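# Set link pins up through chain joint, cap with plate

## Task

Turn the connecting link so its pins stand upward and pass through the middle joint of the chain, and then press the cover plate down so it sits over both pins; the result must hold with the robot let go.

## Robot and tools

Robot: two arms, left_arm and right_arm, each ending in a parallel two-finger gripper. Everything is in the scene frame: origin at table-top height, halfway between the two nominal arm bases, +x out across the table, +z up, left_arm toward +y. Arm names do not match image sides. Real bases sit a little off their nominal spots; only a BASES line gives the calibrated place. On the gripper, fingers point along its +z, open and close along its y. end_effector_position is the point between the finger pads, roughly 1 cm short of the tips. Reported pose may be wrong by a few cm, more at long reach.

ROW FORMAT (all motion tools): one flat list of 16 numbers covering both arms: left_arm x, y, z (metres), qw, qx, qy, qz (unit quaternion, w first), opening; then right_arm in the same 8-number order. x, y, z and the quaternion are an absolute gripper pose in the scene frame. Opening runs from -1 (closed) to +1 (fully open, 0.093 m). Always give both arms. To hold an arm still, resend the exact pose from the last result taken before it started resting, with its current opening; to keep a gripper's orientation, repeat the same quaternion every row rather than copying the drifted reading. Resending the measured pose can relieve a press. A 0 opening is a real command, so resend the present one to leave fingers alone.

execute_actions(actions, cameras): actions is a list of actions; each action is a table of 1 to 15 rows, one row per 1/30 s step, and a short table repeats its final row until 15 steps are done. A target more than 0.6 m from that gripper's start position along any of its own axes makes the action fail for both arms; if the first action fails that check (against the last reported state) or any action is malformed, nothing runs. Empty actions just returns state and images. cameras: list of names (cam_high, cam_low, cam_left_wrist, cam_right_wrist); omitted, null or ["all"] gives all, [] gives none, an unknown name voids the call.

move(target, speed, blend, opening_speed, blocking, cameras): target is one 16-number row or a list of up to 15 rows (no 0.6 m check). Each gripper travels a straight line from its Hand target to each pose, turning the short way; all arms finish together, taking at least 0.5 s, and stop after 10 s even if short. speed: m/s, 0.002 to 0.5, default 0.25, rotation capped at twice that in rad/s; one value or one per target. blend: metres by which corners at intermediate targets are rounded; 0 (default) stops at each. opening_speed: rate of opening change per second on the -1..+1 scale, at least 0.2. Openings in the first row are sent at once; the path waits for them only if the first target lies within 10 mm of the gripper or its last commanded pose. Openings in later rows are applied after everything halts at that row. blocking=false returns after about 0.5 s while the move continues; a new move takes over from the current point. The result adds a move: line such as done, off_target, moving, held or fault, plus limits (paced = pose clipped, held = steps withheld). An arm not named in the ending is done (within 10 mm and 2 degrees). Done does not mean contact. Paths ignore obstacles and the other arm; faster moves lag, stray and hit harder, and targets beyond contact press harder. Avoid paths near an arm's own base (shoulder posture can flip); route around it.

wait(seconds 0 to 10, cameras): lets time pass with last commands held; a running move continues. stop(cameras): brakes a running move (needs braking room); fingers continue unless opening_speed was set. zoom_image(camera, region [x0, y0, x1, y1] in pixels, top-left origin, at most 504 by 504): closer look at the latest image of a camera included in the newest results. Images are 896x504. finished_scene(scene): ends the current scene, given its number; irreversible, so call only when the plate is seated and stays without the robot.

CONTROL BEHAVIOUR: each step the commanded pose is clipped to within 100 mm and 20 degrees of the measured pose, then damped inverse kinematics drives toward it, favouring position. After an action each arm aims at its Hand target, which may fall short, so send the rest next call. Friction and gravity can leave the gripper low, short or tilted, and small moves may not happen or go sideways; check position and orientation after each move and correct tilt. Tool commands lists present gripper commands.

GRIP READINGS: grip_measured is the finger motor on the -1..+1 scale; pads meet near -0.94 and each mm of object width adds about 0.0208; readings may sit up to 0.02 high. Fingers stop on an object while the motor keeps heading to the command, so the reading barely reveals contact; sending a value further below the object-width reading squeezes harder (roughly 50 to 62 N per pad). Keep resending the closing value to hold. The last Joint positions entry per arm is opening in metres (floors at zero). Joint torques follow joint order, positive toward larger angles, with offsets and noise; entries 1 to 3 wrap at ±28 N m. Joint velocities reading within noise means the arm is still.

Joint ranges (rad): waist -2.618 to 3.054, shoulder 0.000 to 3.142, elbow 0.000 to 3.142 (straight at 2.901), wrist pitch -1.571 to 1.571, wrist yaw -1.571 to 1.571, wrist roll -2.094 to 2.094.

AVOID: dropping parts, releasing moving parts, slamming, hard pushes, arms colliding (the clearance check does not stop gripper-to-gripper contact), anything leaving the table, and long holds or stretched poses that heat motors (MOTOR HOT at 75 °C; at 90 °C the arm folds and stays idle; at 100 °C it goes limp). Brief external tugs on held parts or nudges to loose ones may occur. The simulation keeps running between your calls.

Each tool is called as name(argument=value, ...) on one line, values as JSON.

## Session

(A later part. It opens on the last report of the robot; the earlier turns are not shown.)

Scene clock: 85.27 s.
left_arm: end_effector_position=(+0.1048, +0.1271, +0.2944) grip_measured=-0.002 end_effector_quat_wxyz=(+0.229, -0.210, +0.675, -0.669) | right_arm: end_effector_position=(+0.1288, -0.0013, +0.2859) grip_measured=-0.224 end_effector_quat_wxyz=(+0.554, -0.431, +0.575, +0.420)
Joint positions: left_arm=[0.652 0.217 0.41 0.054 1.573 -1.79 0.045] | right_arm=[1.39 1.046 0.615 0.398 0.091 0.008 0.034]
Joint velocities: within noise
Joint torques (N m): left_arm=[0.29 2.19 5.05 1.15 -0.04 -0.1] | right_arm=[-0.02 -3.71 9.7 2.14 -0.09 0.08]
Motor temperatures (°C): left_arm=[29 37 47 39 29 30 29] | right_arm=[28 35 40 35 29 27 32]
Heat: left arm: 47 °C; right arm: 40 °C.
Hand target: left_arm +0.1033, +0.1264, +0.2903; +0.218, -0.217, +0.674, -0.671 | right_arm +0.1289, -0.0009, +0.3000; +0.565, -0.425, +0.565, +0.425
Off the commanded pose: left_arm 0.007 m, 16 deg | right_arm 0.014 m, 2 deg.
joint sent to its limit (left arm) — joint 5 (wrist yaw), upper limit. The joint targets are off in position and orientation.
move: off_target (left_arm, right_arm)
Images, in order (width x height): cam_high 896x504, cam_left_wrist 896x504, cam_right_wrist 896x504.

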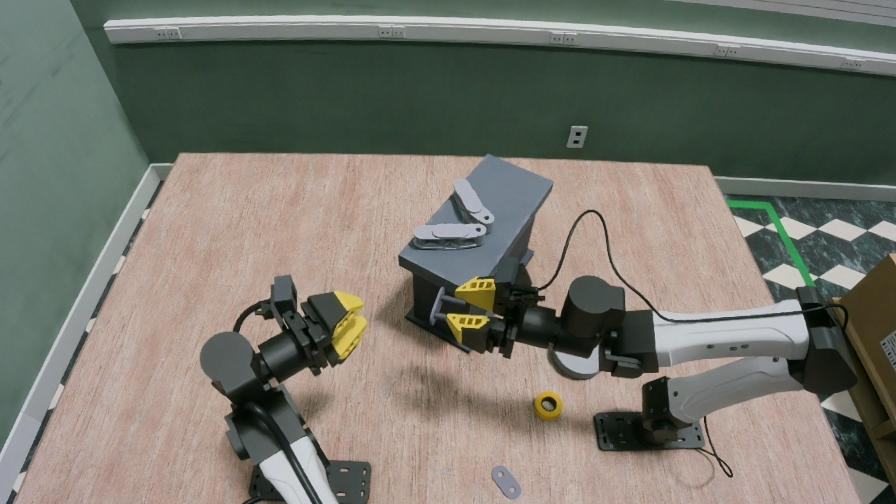

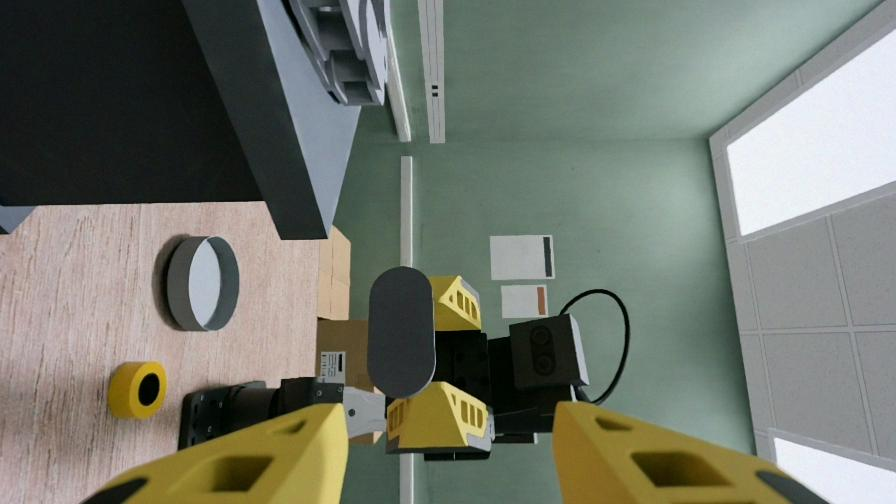

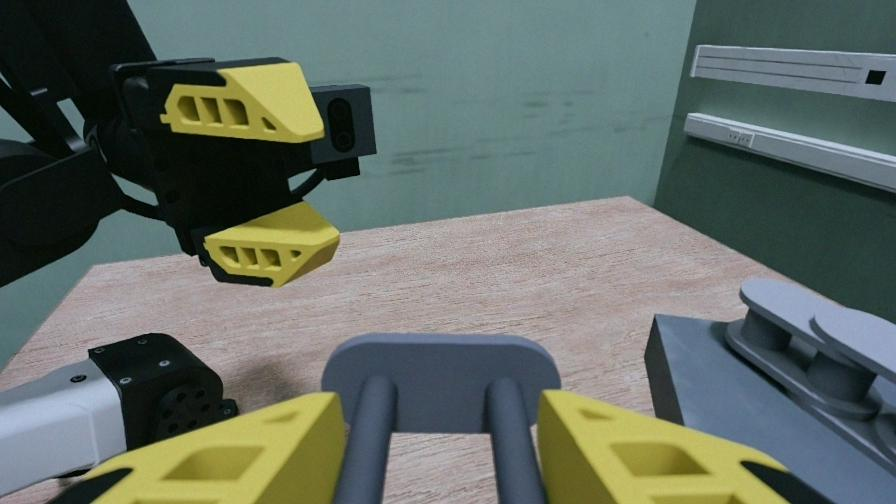

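move(target=[[0.13,0.22,0.30,0.342,0,0.9397,0,0.0,0.1289,-0.0005,0.300,0.5647,-0.4255,0.5647,0.4255,-0.65]], speed=0.25, cameras=["cam_left_wrist","cam_high"])

Scene clock: 91.57 s.
left_arm: end_effector_position=(+0.1285, +0.2188, +0.3036) grip_measured=-0.002 end_effector_quat_wxyz=(+0.686, +0.039, +0.707, -0.168) | right_arm: end_effector_position=(+0.1288, -0.0013, +0.2858) grip_measured=-0.224 end_effector_quat_wxyz=(+0.554, -0.431, +0.575, +0.420)
Joint positions: left_arm=[1.294 0.142 0.33 0.524 1.574 -0.897 0.045] | right_arm=[1.39 1.046 0.615 0.398 0.091 0.008 0.034]
Joint velocities: within noise
Joint torques (N m): left_arm=[0.34 4.26 4.68 0.91 -0.31 0.11] | right_arm=[-0.01 -3.71 9.7 2.15 -0.1 0.08]
Motor temperatures (°C): left_arm=[29 37 47 38 29 30 29] | right_arm=[28 35 41 36 29 27 32]
Heat: left arm: 47 °C; right arm: 41 °C.
Hand target: left_arm +0.1287, +0.2204, +0.3000; +0.684, +0.044, +0.709, -0.165 | right_arm +0.1289, -0.0009, +0.3000; +0.565, -0.425, +0.565, +0.426
Off the commanded pose: left_arm 0.004 m, 52 deg; orientation clipped | right_arm 0.014 m, 2 deg.
joint sent to its limit (left arm) — joint 5 (wrist yaw), upper limit. The joint targets are off in orientation, not in position.
move: off_target (left_arm, right_arm); limits=paced
Images, in order (width x height): cam_high 896x504, cam_left_wrist 896x504.

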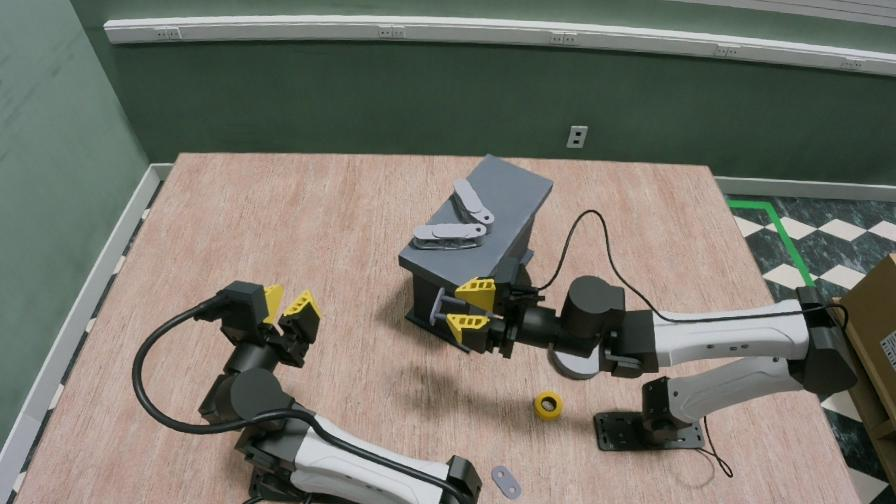

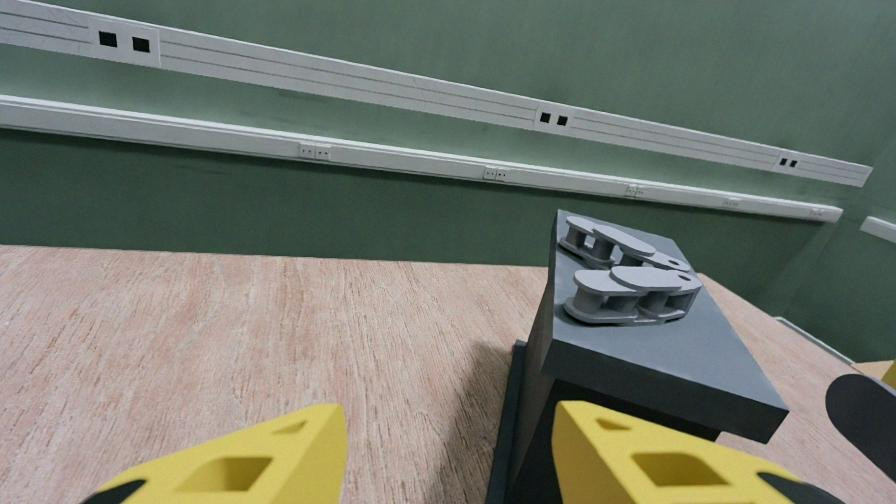

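move(target=[[0.25,0.26,0.32,0.483,-0.2241,0.8365,0.1294,0.0,0.1289,-0.0005,0.300,0.5647,-0.4255,0.5647,0.4255,-0.65]], speed=0.2, cameras=["cam_left_wrist","cam_high"])

Scene clock: 95.20 s.
left_arm: end_effector_position=(+0.2507, +0.2599, +0.3176) grip_measured=-0.002 end_effector_quat_wxyz=(+0.486, -0.220, +0.836, +0.127) | right_arm: end_effector_position=(+0.1288, -0.0013, +0.2857) grip_measured=-0.224 end_effector_quat_wxyz=(+0.554, -0.431, +0.575, +0.419)
Joint positions: left_arm=[-0.201 1.034 1.226 -0.846 -0.618 -0.42 0.045] | right_arm=[1.39 1.046 0.615 0.398 0.091 0.008 0.034]
Joint velocities: within noise
Joint torques (N m): left_arm=[-0.68 -0.68 7.98 1.51 -0.42 -0.23] | right_arm=[-0.02 -3.73 9.72 2.14 -0.1 0.08]
Motor temperatures (°C): left_arm=[29 37 47 38 29 30 29] | right_arm=[28 35 41 37 29 27 33]
Heat: left arm: 47 °C; right arm: 41 °C.
Hand target: left_arm +0.2500, +0.2600, +0.3199; +0.483, -0.224, +0.836, +0.129 | right_arm +0.1289, -0.0009, +0.3000; +0.565, -0.425, +0.565, +0.425
Off the commanded pose: left_arm 0.002 m, 1 deg | right_arm 0.014 m, 2 deg.
move: off_target (right_arm); limits=paced
Images, in order (width x height): cam_high 896x504, cam_left_wrist 896x504.

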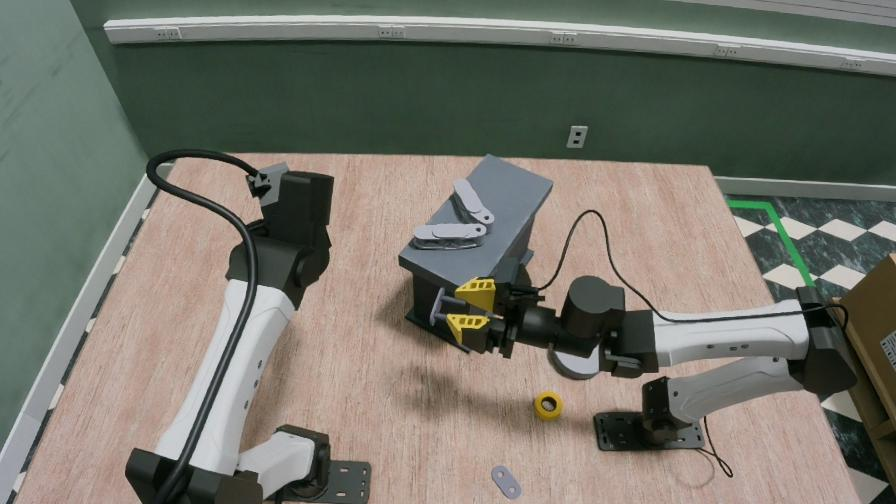

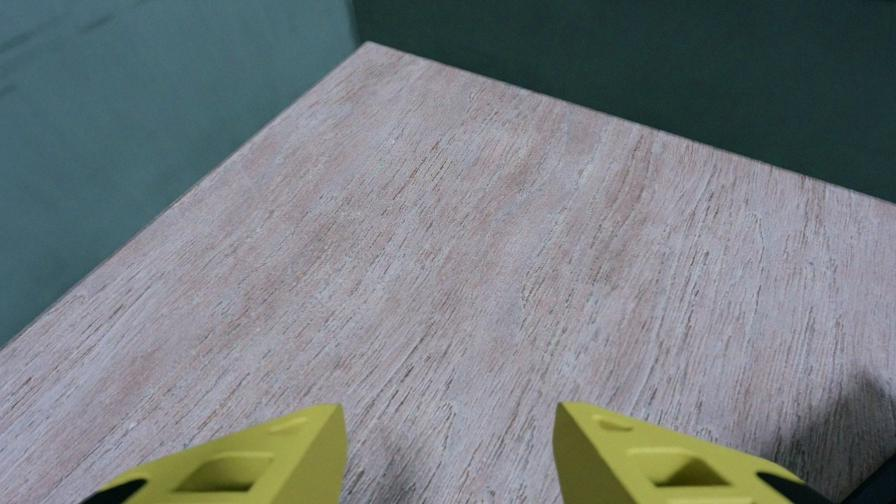

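move(target=[[0.25,0.26,0.32,0.483,-0.2241,0.8365,0.1294,0.0,0.13,0.03,0.24,0.3629,-0.2931,0.8761,0.1214,-0.65],[0.25,0.26,0.32,0.483,-0.2241,0.8365,0.1294,0.0,0.13,0.06,0.16,0.0,0.0,1.0,0.0,-0.65]], speed=0.2)

zoom_image(camera="cam_low", region=[500, 120, 680, 300])

Scene clock: 101.40 s.
left_arm: end_effector_position=(+0.2505, +0.2600, +0.3175) grip_measured=-0.002 end_effector_quat_wxyz=(+0.486, -0.220, +0.836, +0.127) | right_arm: end_effector_position=(+0.1289, +0.0567, +0.1620) grip_measured=-0.224 end_effector_quat_wxyz=(+0.013, -0.008, +0.999, +0.034)
Joint positions: left_arm=[-0.201 1.034 1.226 -0.848 -0.619 -0.42 0.045] | right_arm=[1.384 2.207 2.281 -1.574 0.011 1.361 0.034]
Joint velocities: within noise
Joint torques (N m): left_arm=[-0.65 -0.68 8.02 1.52 -0.37 -0.19] | right_arm=[-0.43 -10.77 8.34 0.42 -0.16 0.24]
Motor temperatures (°C): left_arm=[29 37 47 38 29 30 29] | right_arm=[28 35 42 36 29 27 33]
Heat: left arm: 47 °C; right arm: 42 °C.
Hand target: left_arm +0.2500, +0.2600, +0.3199; +0.483, -0.224, +0.836, +0.129 | right_arm +0.1299, +0.0596, +0.1595; +0.007, +0.000, +0.999, +0.032
Off the commanded pose: left_arm 0.003 m, 1 deg | right_arm 0.004 m, 4 deg.
joint sent to its limit (right arm) — joint 4 (wrist pitch), lower limit. The joint targets are off in orientation, not in position.
move: off_target (right_arm)

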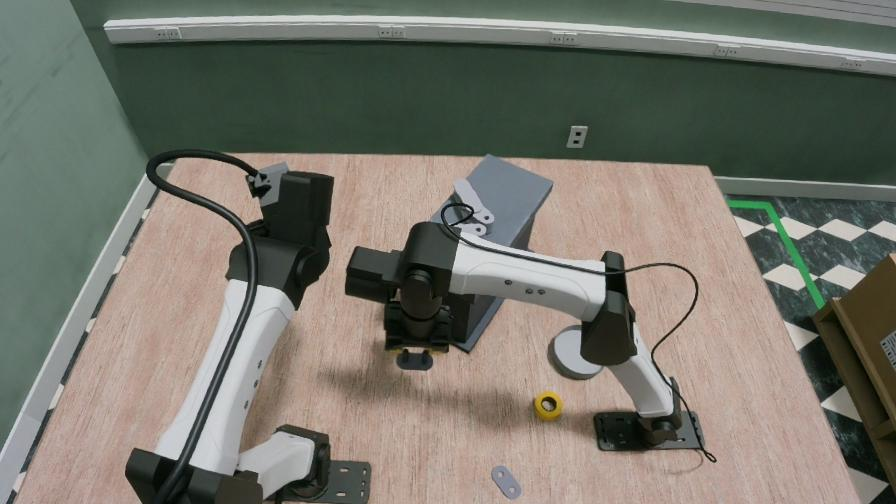

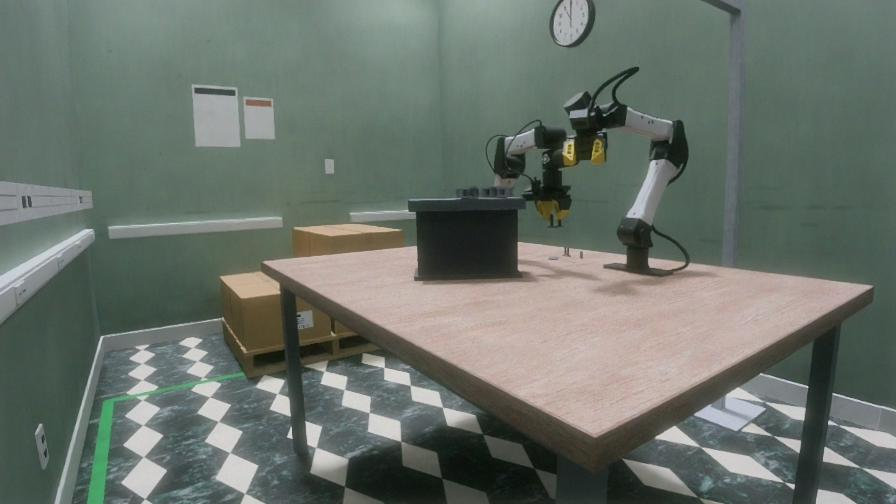

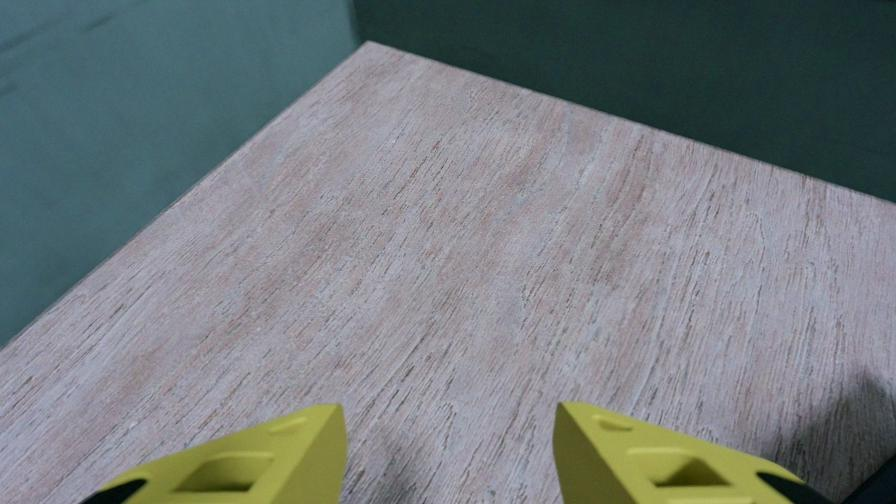

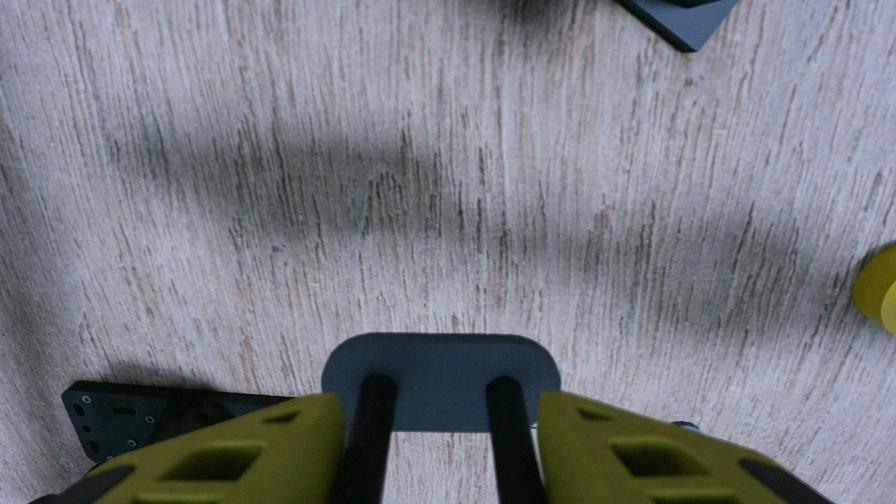

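Scaled by 2.800 from the camera's 896x504 image, which has a finer 1280x720 frame.

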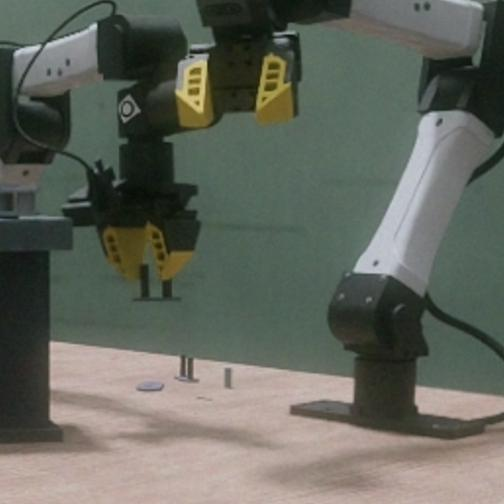

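move(target=[[0.25,0.26,0.32,0.483,-0.2241,0.8365,0.1294,0.0,0.13,0.06,0.05,0.0,0.0,1.0,0.0,-0.65]], speed=0.15)

zoom_image(camera="cam_low", region=[500, 180, 620, 280])

Scene clock: 103.67 s.
left_arm: end_effector_position=(+0.2505, +0.2600, +0.3175) grip_measured=-0.002 end_effector_quat_wxyz=(+0.486, -0.220, +0.836, +0.127) | right_arm: end_effector_position=(+0.1293, +0.0602, +0.0592) grip_measured=-0.224 end_effector_quat_wxyz=(+0.006, -0.007, +1.000, +0.006)
Joint positions: left_arm=[-0.201 1.034 1.226 -0.848 -0.619 -0.42 0.045] | right_arm=[1.384 2.234 1.915 -1.237 0.01 1.361 0.034]
Joint velocities: within noise
Joint torques (N m): left_arm=[-0.64 -0.68 8.03 1.52 -0.37 -0.2] | right_arm=[-0.44 -11.63 5.83 0.47 -0.12 0.26]
Motor temperatures (°C): left_arm=[29 37 47 39 29 30 29] | right_arm=[28 36 41 36 29 27 33]
Heat: left arm: 47 °C; right arm: 41 °C.
Hand target: left_arm +0.2500, +0.2600, +0.3199; +0.483, -0.224, +0.836, +0.129 | right_arm +0.1300, +0.0598, +0.0502; +0.000, +0.000, +1.000, +0.000
Off the commanded pose: left_arm 0.003 m, 1 deg | right_arm 0.009 m, 1 deg.
move: done

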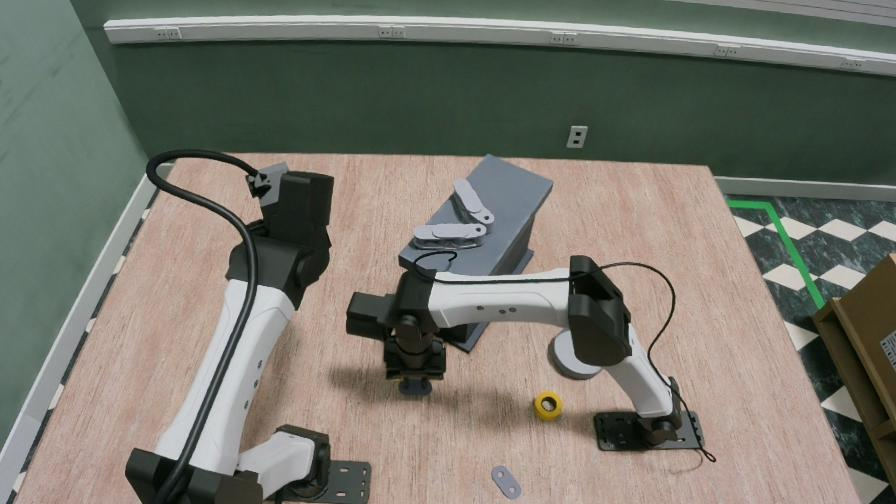

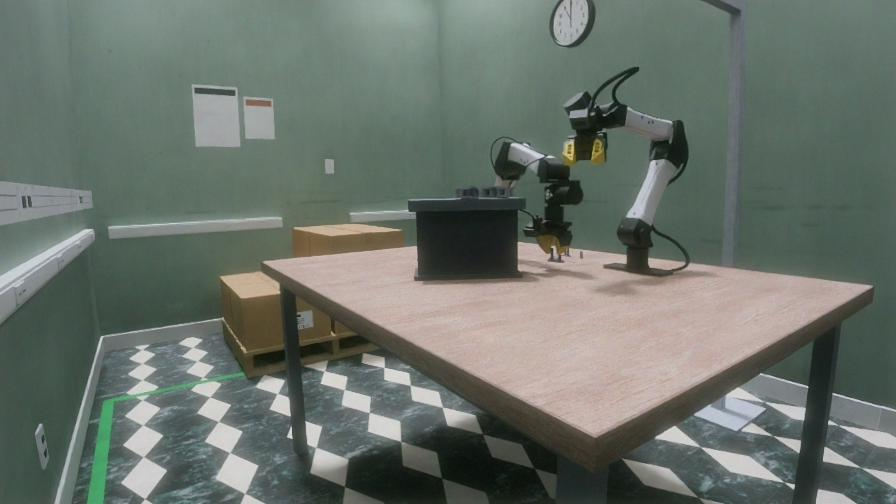

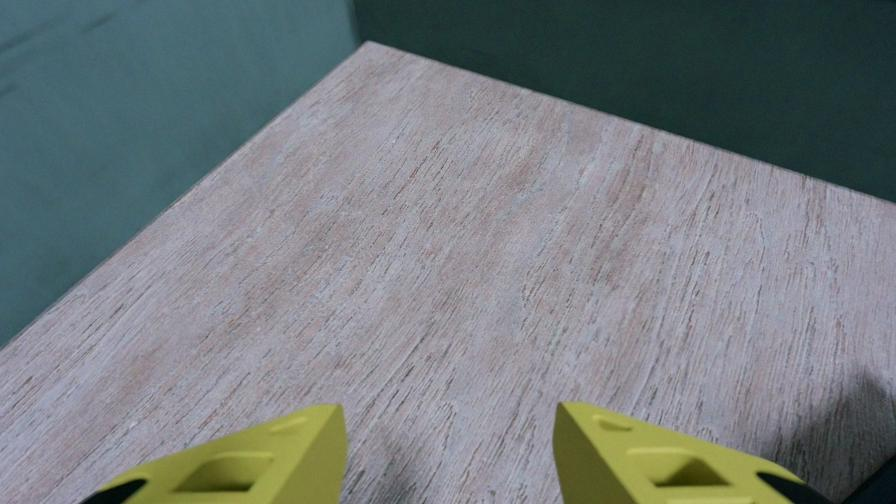

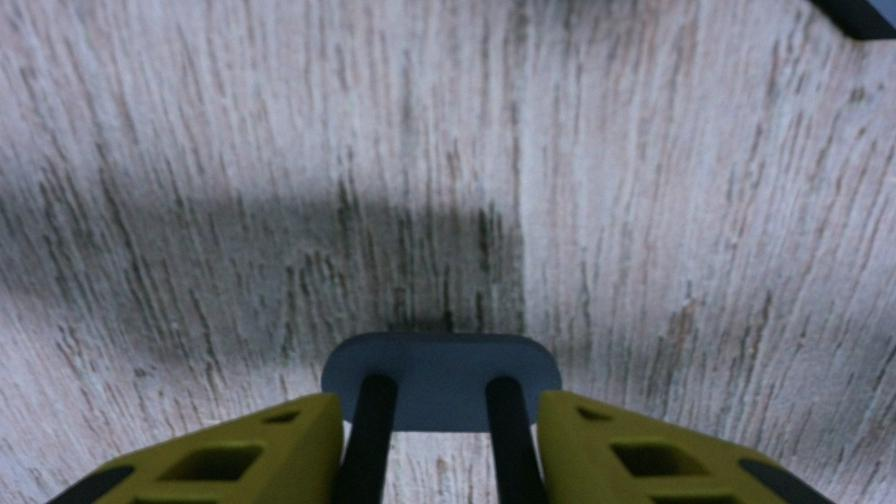

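Scaled by 4.200 from the camera's 896x504 image, which has a finer 1280x720 frame.

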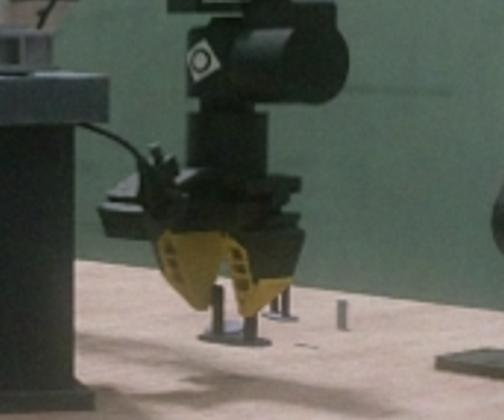

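move(target=[[0.25,0.26,0.32,0.483,-0.2241,0.8365,0.1294,0.0,0.13,0.06,0.020,0.0,0.0,1.0,0.0,-0.65]], speed=0.05, cameras=["cam_low","cam_right_wrist"])

zoom_image(camera="cam_low", region=[500, 180, 620, 280])

Scene clock: 105.00 s.
left_arm: end_effector_position=(+0.2505, +0.2600, +0.3175) grip_measured=-0.002 end_effector_quat_wxyz=(+0.486, -0.220, +0.836, +0.127) | right_arm: end_effector_position=(+0.1290, +0.0595, +0.0335) grip_measured=-0.224 end_effector_quat_wxyz=(+0.006, -0.007, +1.000, +0.005)
Joint positions: left_arm=[-0.201 1.034 1.226 -0.848 -0.619 -0.42 0.045] | right_arm=[1.384 2.247 1.834 -1.145 0.009 1.362 0.034]
Joint velocities: within noise
Joint torques (N m): left_arm=[-0.65 -0.68 8.02 1.53 -0.38 -0.2] | right_arm=[-0.43 -10.99 5.29 0.6 -0.12 0.25]
Motor temperatures (°C): left_arm=[29 37 47 39 29 30 29] | right_arm=[28 36 41 35 29 27 33]
Heat: left arm: 47 °C; right arm: 41 °C.
Hand target: left_arm +0.2500, +0.2600, +0.3199; +0.483, -0.224, +0.836, +0.129 | right_arm +0.1299, +0.0596, +0.0202; +0.000, +0.000, +1.000, +0.000
Off the commanded pose: left_arm 0.003 m, 1 deg | right_arm 0.014 m, 1 deg.
move: off_target (right_arm)
Images, in order (width x height): cam_low 896x504, cam_right_wrist 896x504.

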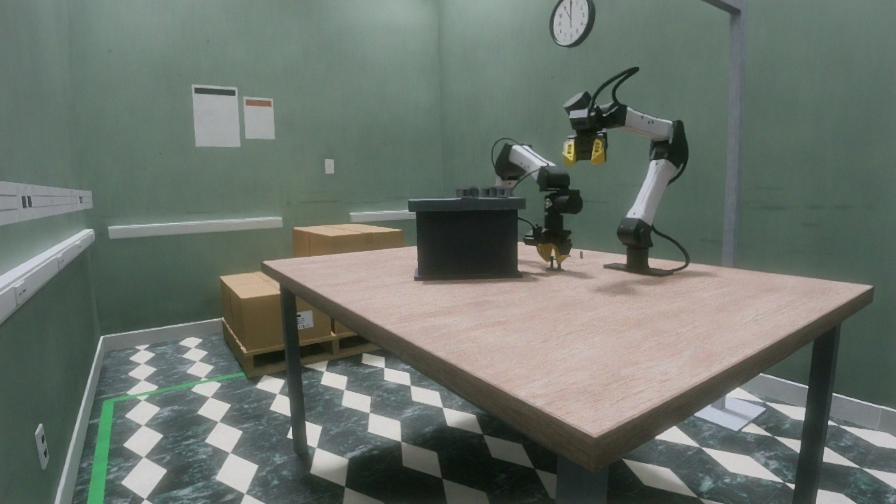

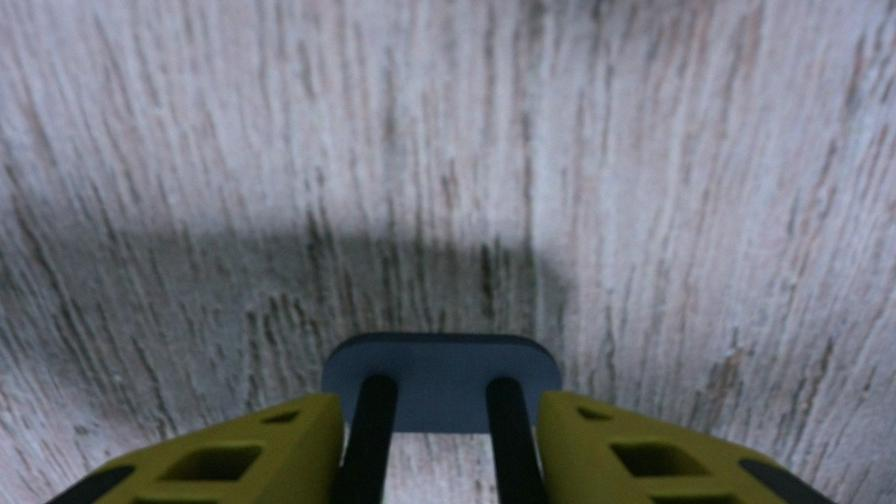

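Scaled by 4.200 from the camera's 896x504 image, which has a finer 1280x720 frame.

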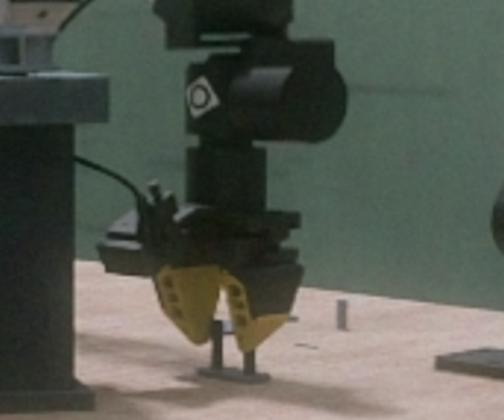

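move(target=[[0.25,0.26,0.32,0.483,-0.2241,0.8365,0.1294,0.0,0.13,0.06,0.010,0.0,0.0,1.0,0.0,-0.65]], speed=0.03, cameras=["cam_low","cam_right_wrist"])

zoom_image(camera="cam_low", region=[500, 180, 620, 280])

Scene clock: 106.07 s.
left_arm: end_effector_position=(+0.2505, +0.2600, +0.3175) grip_measured=-0.002 end_effector_quat_wxyz=(+0.486, -0.220, +0.836, +0.127) | right_arm: end_effector_position=(+0.1290, +0.0592, +0.0321) grip_measured=-0.224 end_effector_quat_wxyz=(+0.006, -0.007, +1.000, +0.005)
Joint positions: left_arm=[-0.201 1.034 1.226 -0.848 -0.619 -0.42 0.045] | right_arm=[1.384 2.247 1.828 -1.14 0.009 1.362 0.034]
Joint velocities: within noise
Joint torques (N m): left_arm=[-0.65 -0.65 8.01 1.52 -0.37 -0.2] | right_arm=[-0.44 -10.22 3.48 0.86 -0.11 0.25]
Motor temperatures (°C): left_arm=[29 37 47 39 29 30 29] | right_arm=[28 36 41 35 29 27 33]
Heat: left arm: 47 °C; right arm: 41 °C.
Hand target: left_arm +0.2500, +0.2600, +0.3199; +0.483, -0.224, +0.836, +0.129 | right_arm +0.1298, +0.0589, +0.0106; +0.000, +0.000, +1.000, -0.001
Off the commanded pose: left_arm 0.003 m, 1 deg | right_arm 0.022 m, 1 deg.
move: off_target (right_arm)
Images, in order (width x height): cam_low 896x504, cam_right_wrist 896x504.

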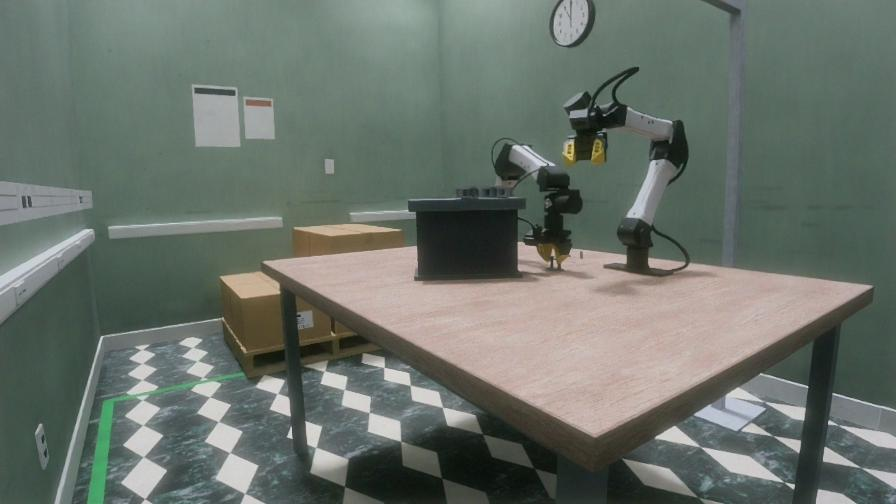

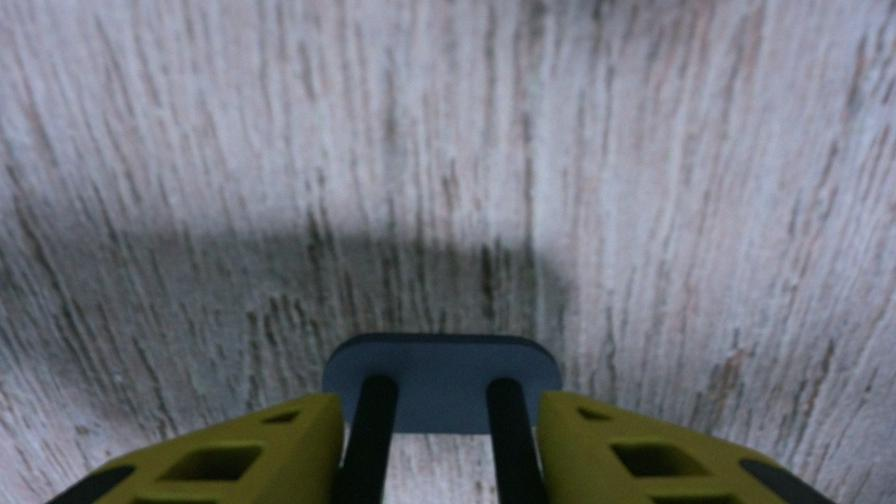

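Scaled by 4.200 from the camera's 896x504 image, which has a finer 1280x720 frame.

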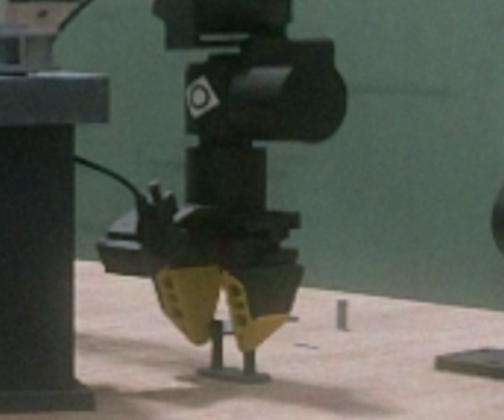

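move(target=[[0.25,0.26,0.32,0.483,-0.2241,0.8365,0.1294,0.0,0.13,0.06,0.020,0.0,0.0,1.0,0.0,-0.65],[0.25,0.26,0.32,0.483,-0.2241,0.8365,0.1294,0.0,0.13,0.06,0.022,0.0,0.0,1.0,0.0,0.1],[0.25,0.26,0.32,0.483,-0.2241,0.8365,0.1294,0.0,0.13,0.06,0.14,0.0,0.0,1.0,0.0,0.1]], speed=0.08, opening_speed=0.5)

zoom_image(camera="cam_low", region=[500, 180, 620, 280])

Scene clock: 111.00 s.
left_arm: end_effector_position=(+0.2505, +0.2600, +0.3175) grip_measured=-0.002 end_effector_quat_wxyz=(+0.486, -0.220, +0.836, +0.127) | right_arm: end_effector_position=(+0.1289, +0.0591, +0.1455) grip_measured=+0.097 end_effector_quat_wxyz=(+0.008, -0.007, +1.000, +0.016)
Joint positions: left_arm=[-0.201 1.034 1.226 -0.848 -0.619 -0.421 0.045] | right_arm=[1.384 2.248 2.282 -1.572 0.009 1.362 0.05]
Joint velocities: within noise
Joint torques (N m): left_arm=[-0.64 -0.64 8.03 1.52 -0.37 -0.19] | right_arm=[-0.44 -10.99 7.5 0.32 -0.11 0.25]
Motor temperatures (°C): left_arm=[29 37 47 39 29 30 29] | right_arm=[28 38 40 34 29 27 33]
Heat: left arm: 47 °C; right arm: 40 °C.
Hand target: left_arm +0.2500, +0.2600, +0.3199; +0.483, -0.224, +0.836, +0.129 | right_arm +0.1300, +0.0597, +0.1398; +0.002, +0.000, +1.000, +0.008
Off the commanded pose: left_arm 0.003 m, 1 deg | right_arm 0.006 m, 2 deg.
joint sent to its limit (right arm) — joint 4 (wrist pitch), lower limit. The joint targets still meet the commanded pose.
move: done; target 2's new opening was sent with right_arm's hand 0.011 m and 1 deg from that target

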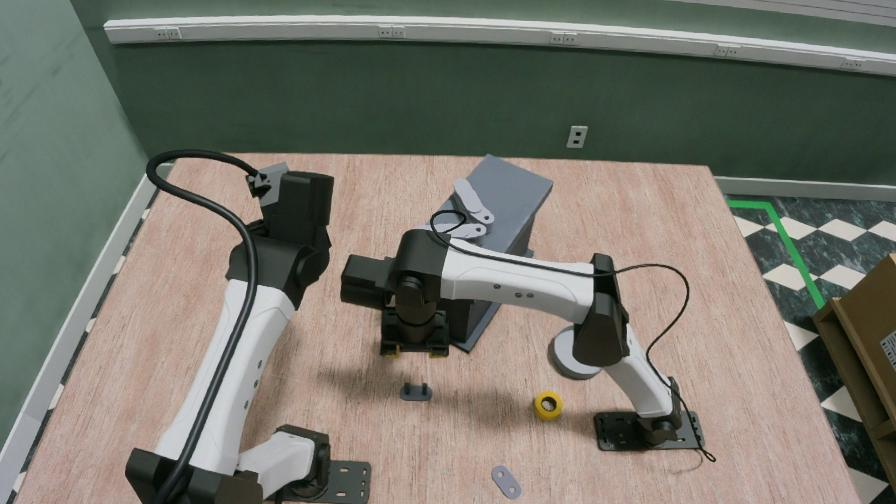

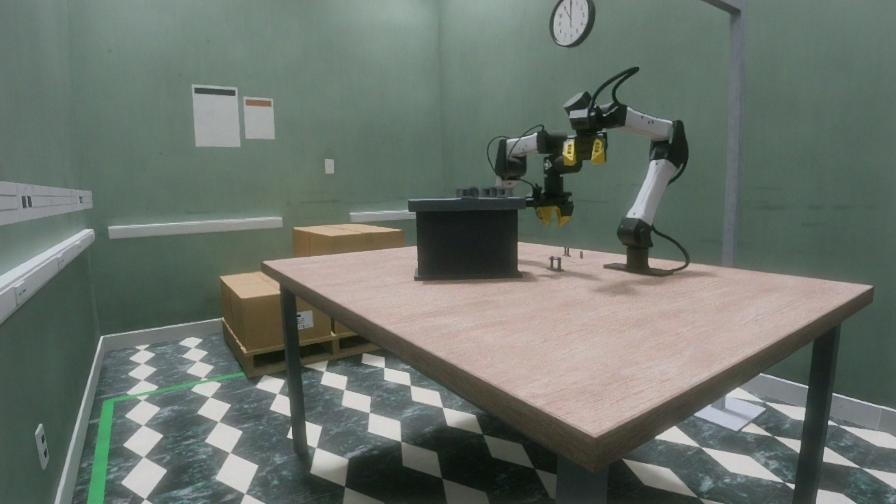

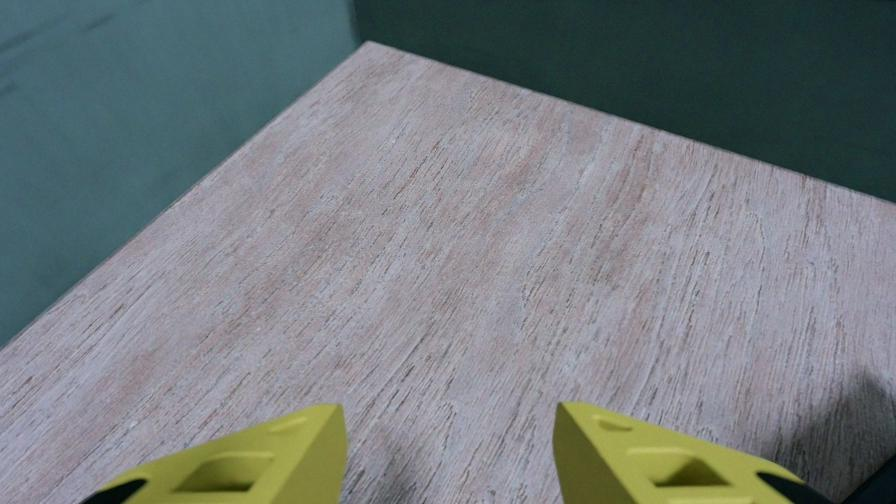

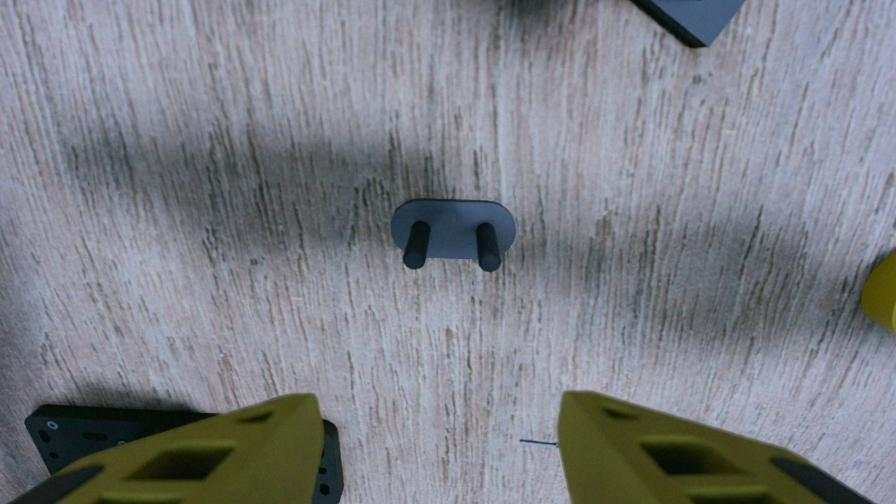

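Scaled by 4.200 from the camera's 896x504 image, which has a finer 1280x720 frame.

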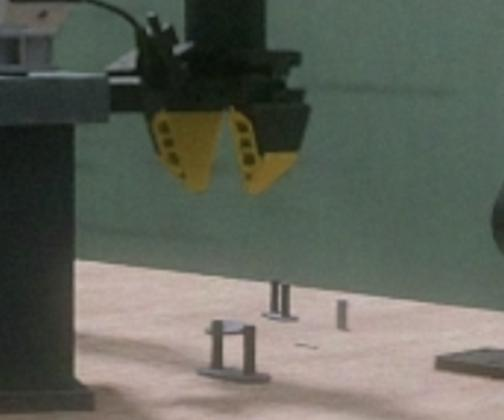

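move(target=[[0.27,0.16,0.36,0.3315,0.2313,0.9108,-0.0842,0.0,0.1605,-0.1998,0.3294,0.244,-0.035,0.952,0.179,0.0],[0.29,0.04,0.35,0.2269,0.6257,0.7198,-0.1973,0.0,0.1605,-0.1998,0.3294,0.244,-0.035,0.952,0.179,0.0]], speed=0.25, blend=0.03)

Scene clock: 118.43 s.
left_arm: end_effector_position=(+0.2905, +0.0430, +0.3517) grip_measured=-0.001 end_effector_quat_wxyz=(+0.322, +0.588, +0.722, -0.171) | right_arm: end_effector_position=(+0.1599, -0.1962, +0.3257) grip_measured=+0.003 end_effector_quat_wxyz=(+0.242, -0.035, +0.953, +0.180)
Joint positions: left_arm=[-0.243 1.791 2.283 -1.549 0.566 0.954 0.045] | right_arm=[1.224 1.107 1.647 -1.569 0.299 1.058 0.045]
Joint velocities: within noise
Joint torques (N m): left_arm=[-0.51 -5.35 6.32 1.02 0.42 0.08] | right_arm=[-0.62 -1.21 6.79 1.22 0.12 0.05]
Motor temperatures (°C): left_arm=[29 37 47 39 29 30 29] | right_arm=[28 38 40 34 29 27 32]
Heat: left arm: 47 °C; right arm: 40 °C.
Hand target: left_arm +0.2897, +0.0399, +0.3496; +0.316, +0.594, +0.718, -0.178 | right_arm +0.1604, -0.1998, +0.3294; +0.244, -0.035, +0.952, +0.179
Off the commanded pose: left_arm 0.003 m, 12 deg | right_arm 0.005 m, 0 deg.
joint sent to its limit (left arm) — joint 4 (wrist pitch), lower limit. The joint targets are off in orientation, not in position.
joint sent to its limit (right arm) — joint 4 (wrist pitch), lower limit. The joint targets still meet the commanded pose.
move: off_target (left_arm)

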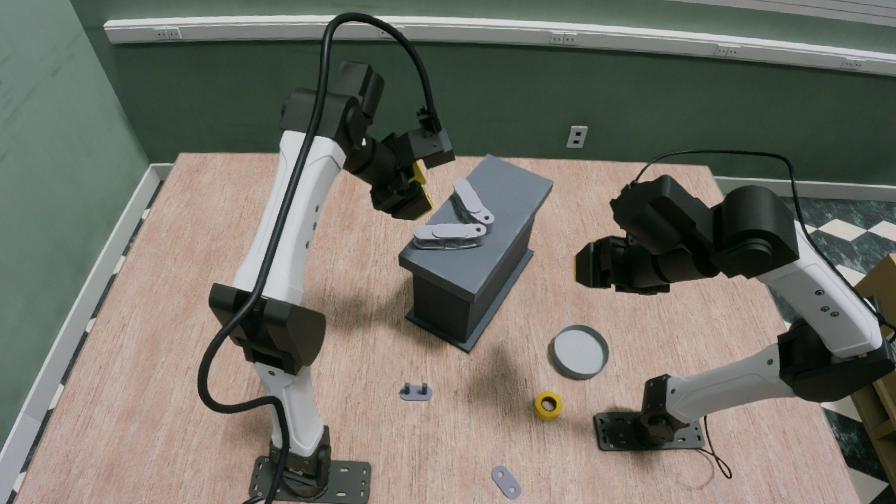

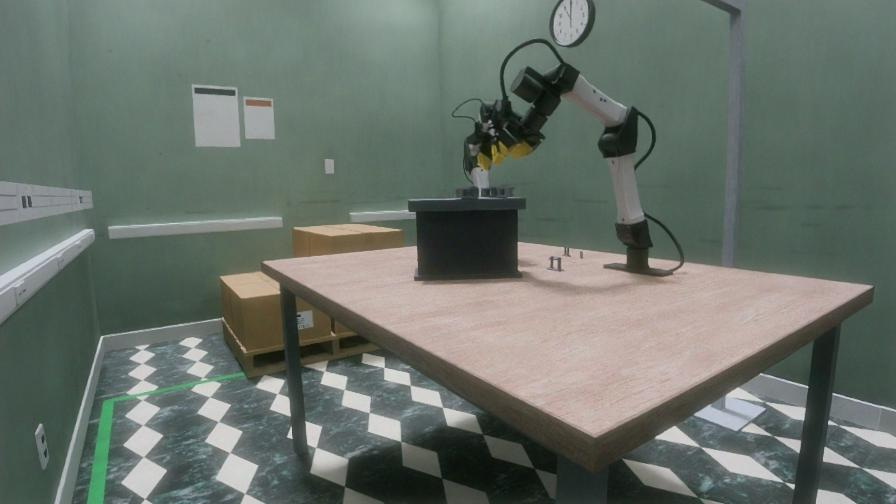

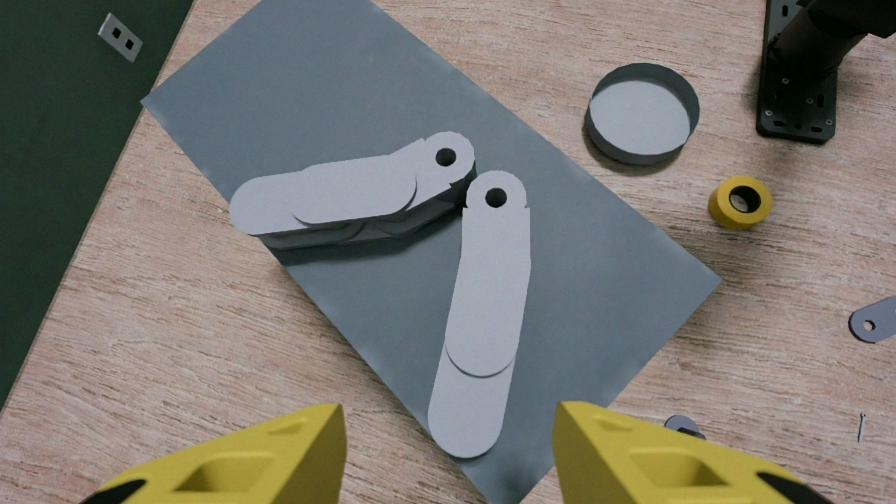

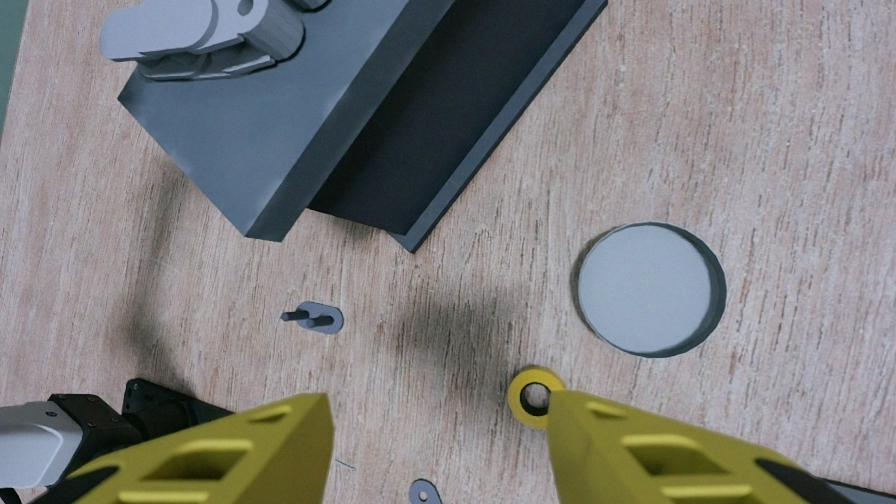

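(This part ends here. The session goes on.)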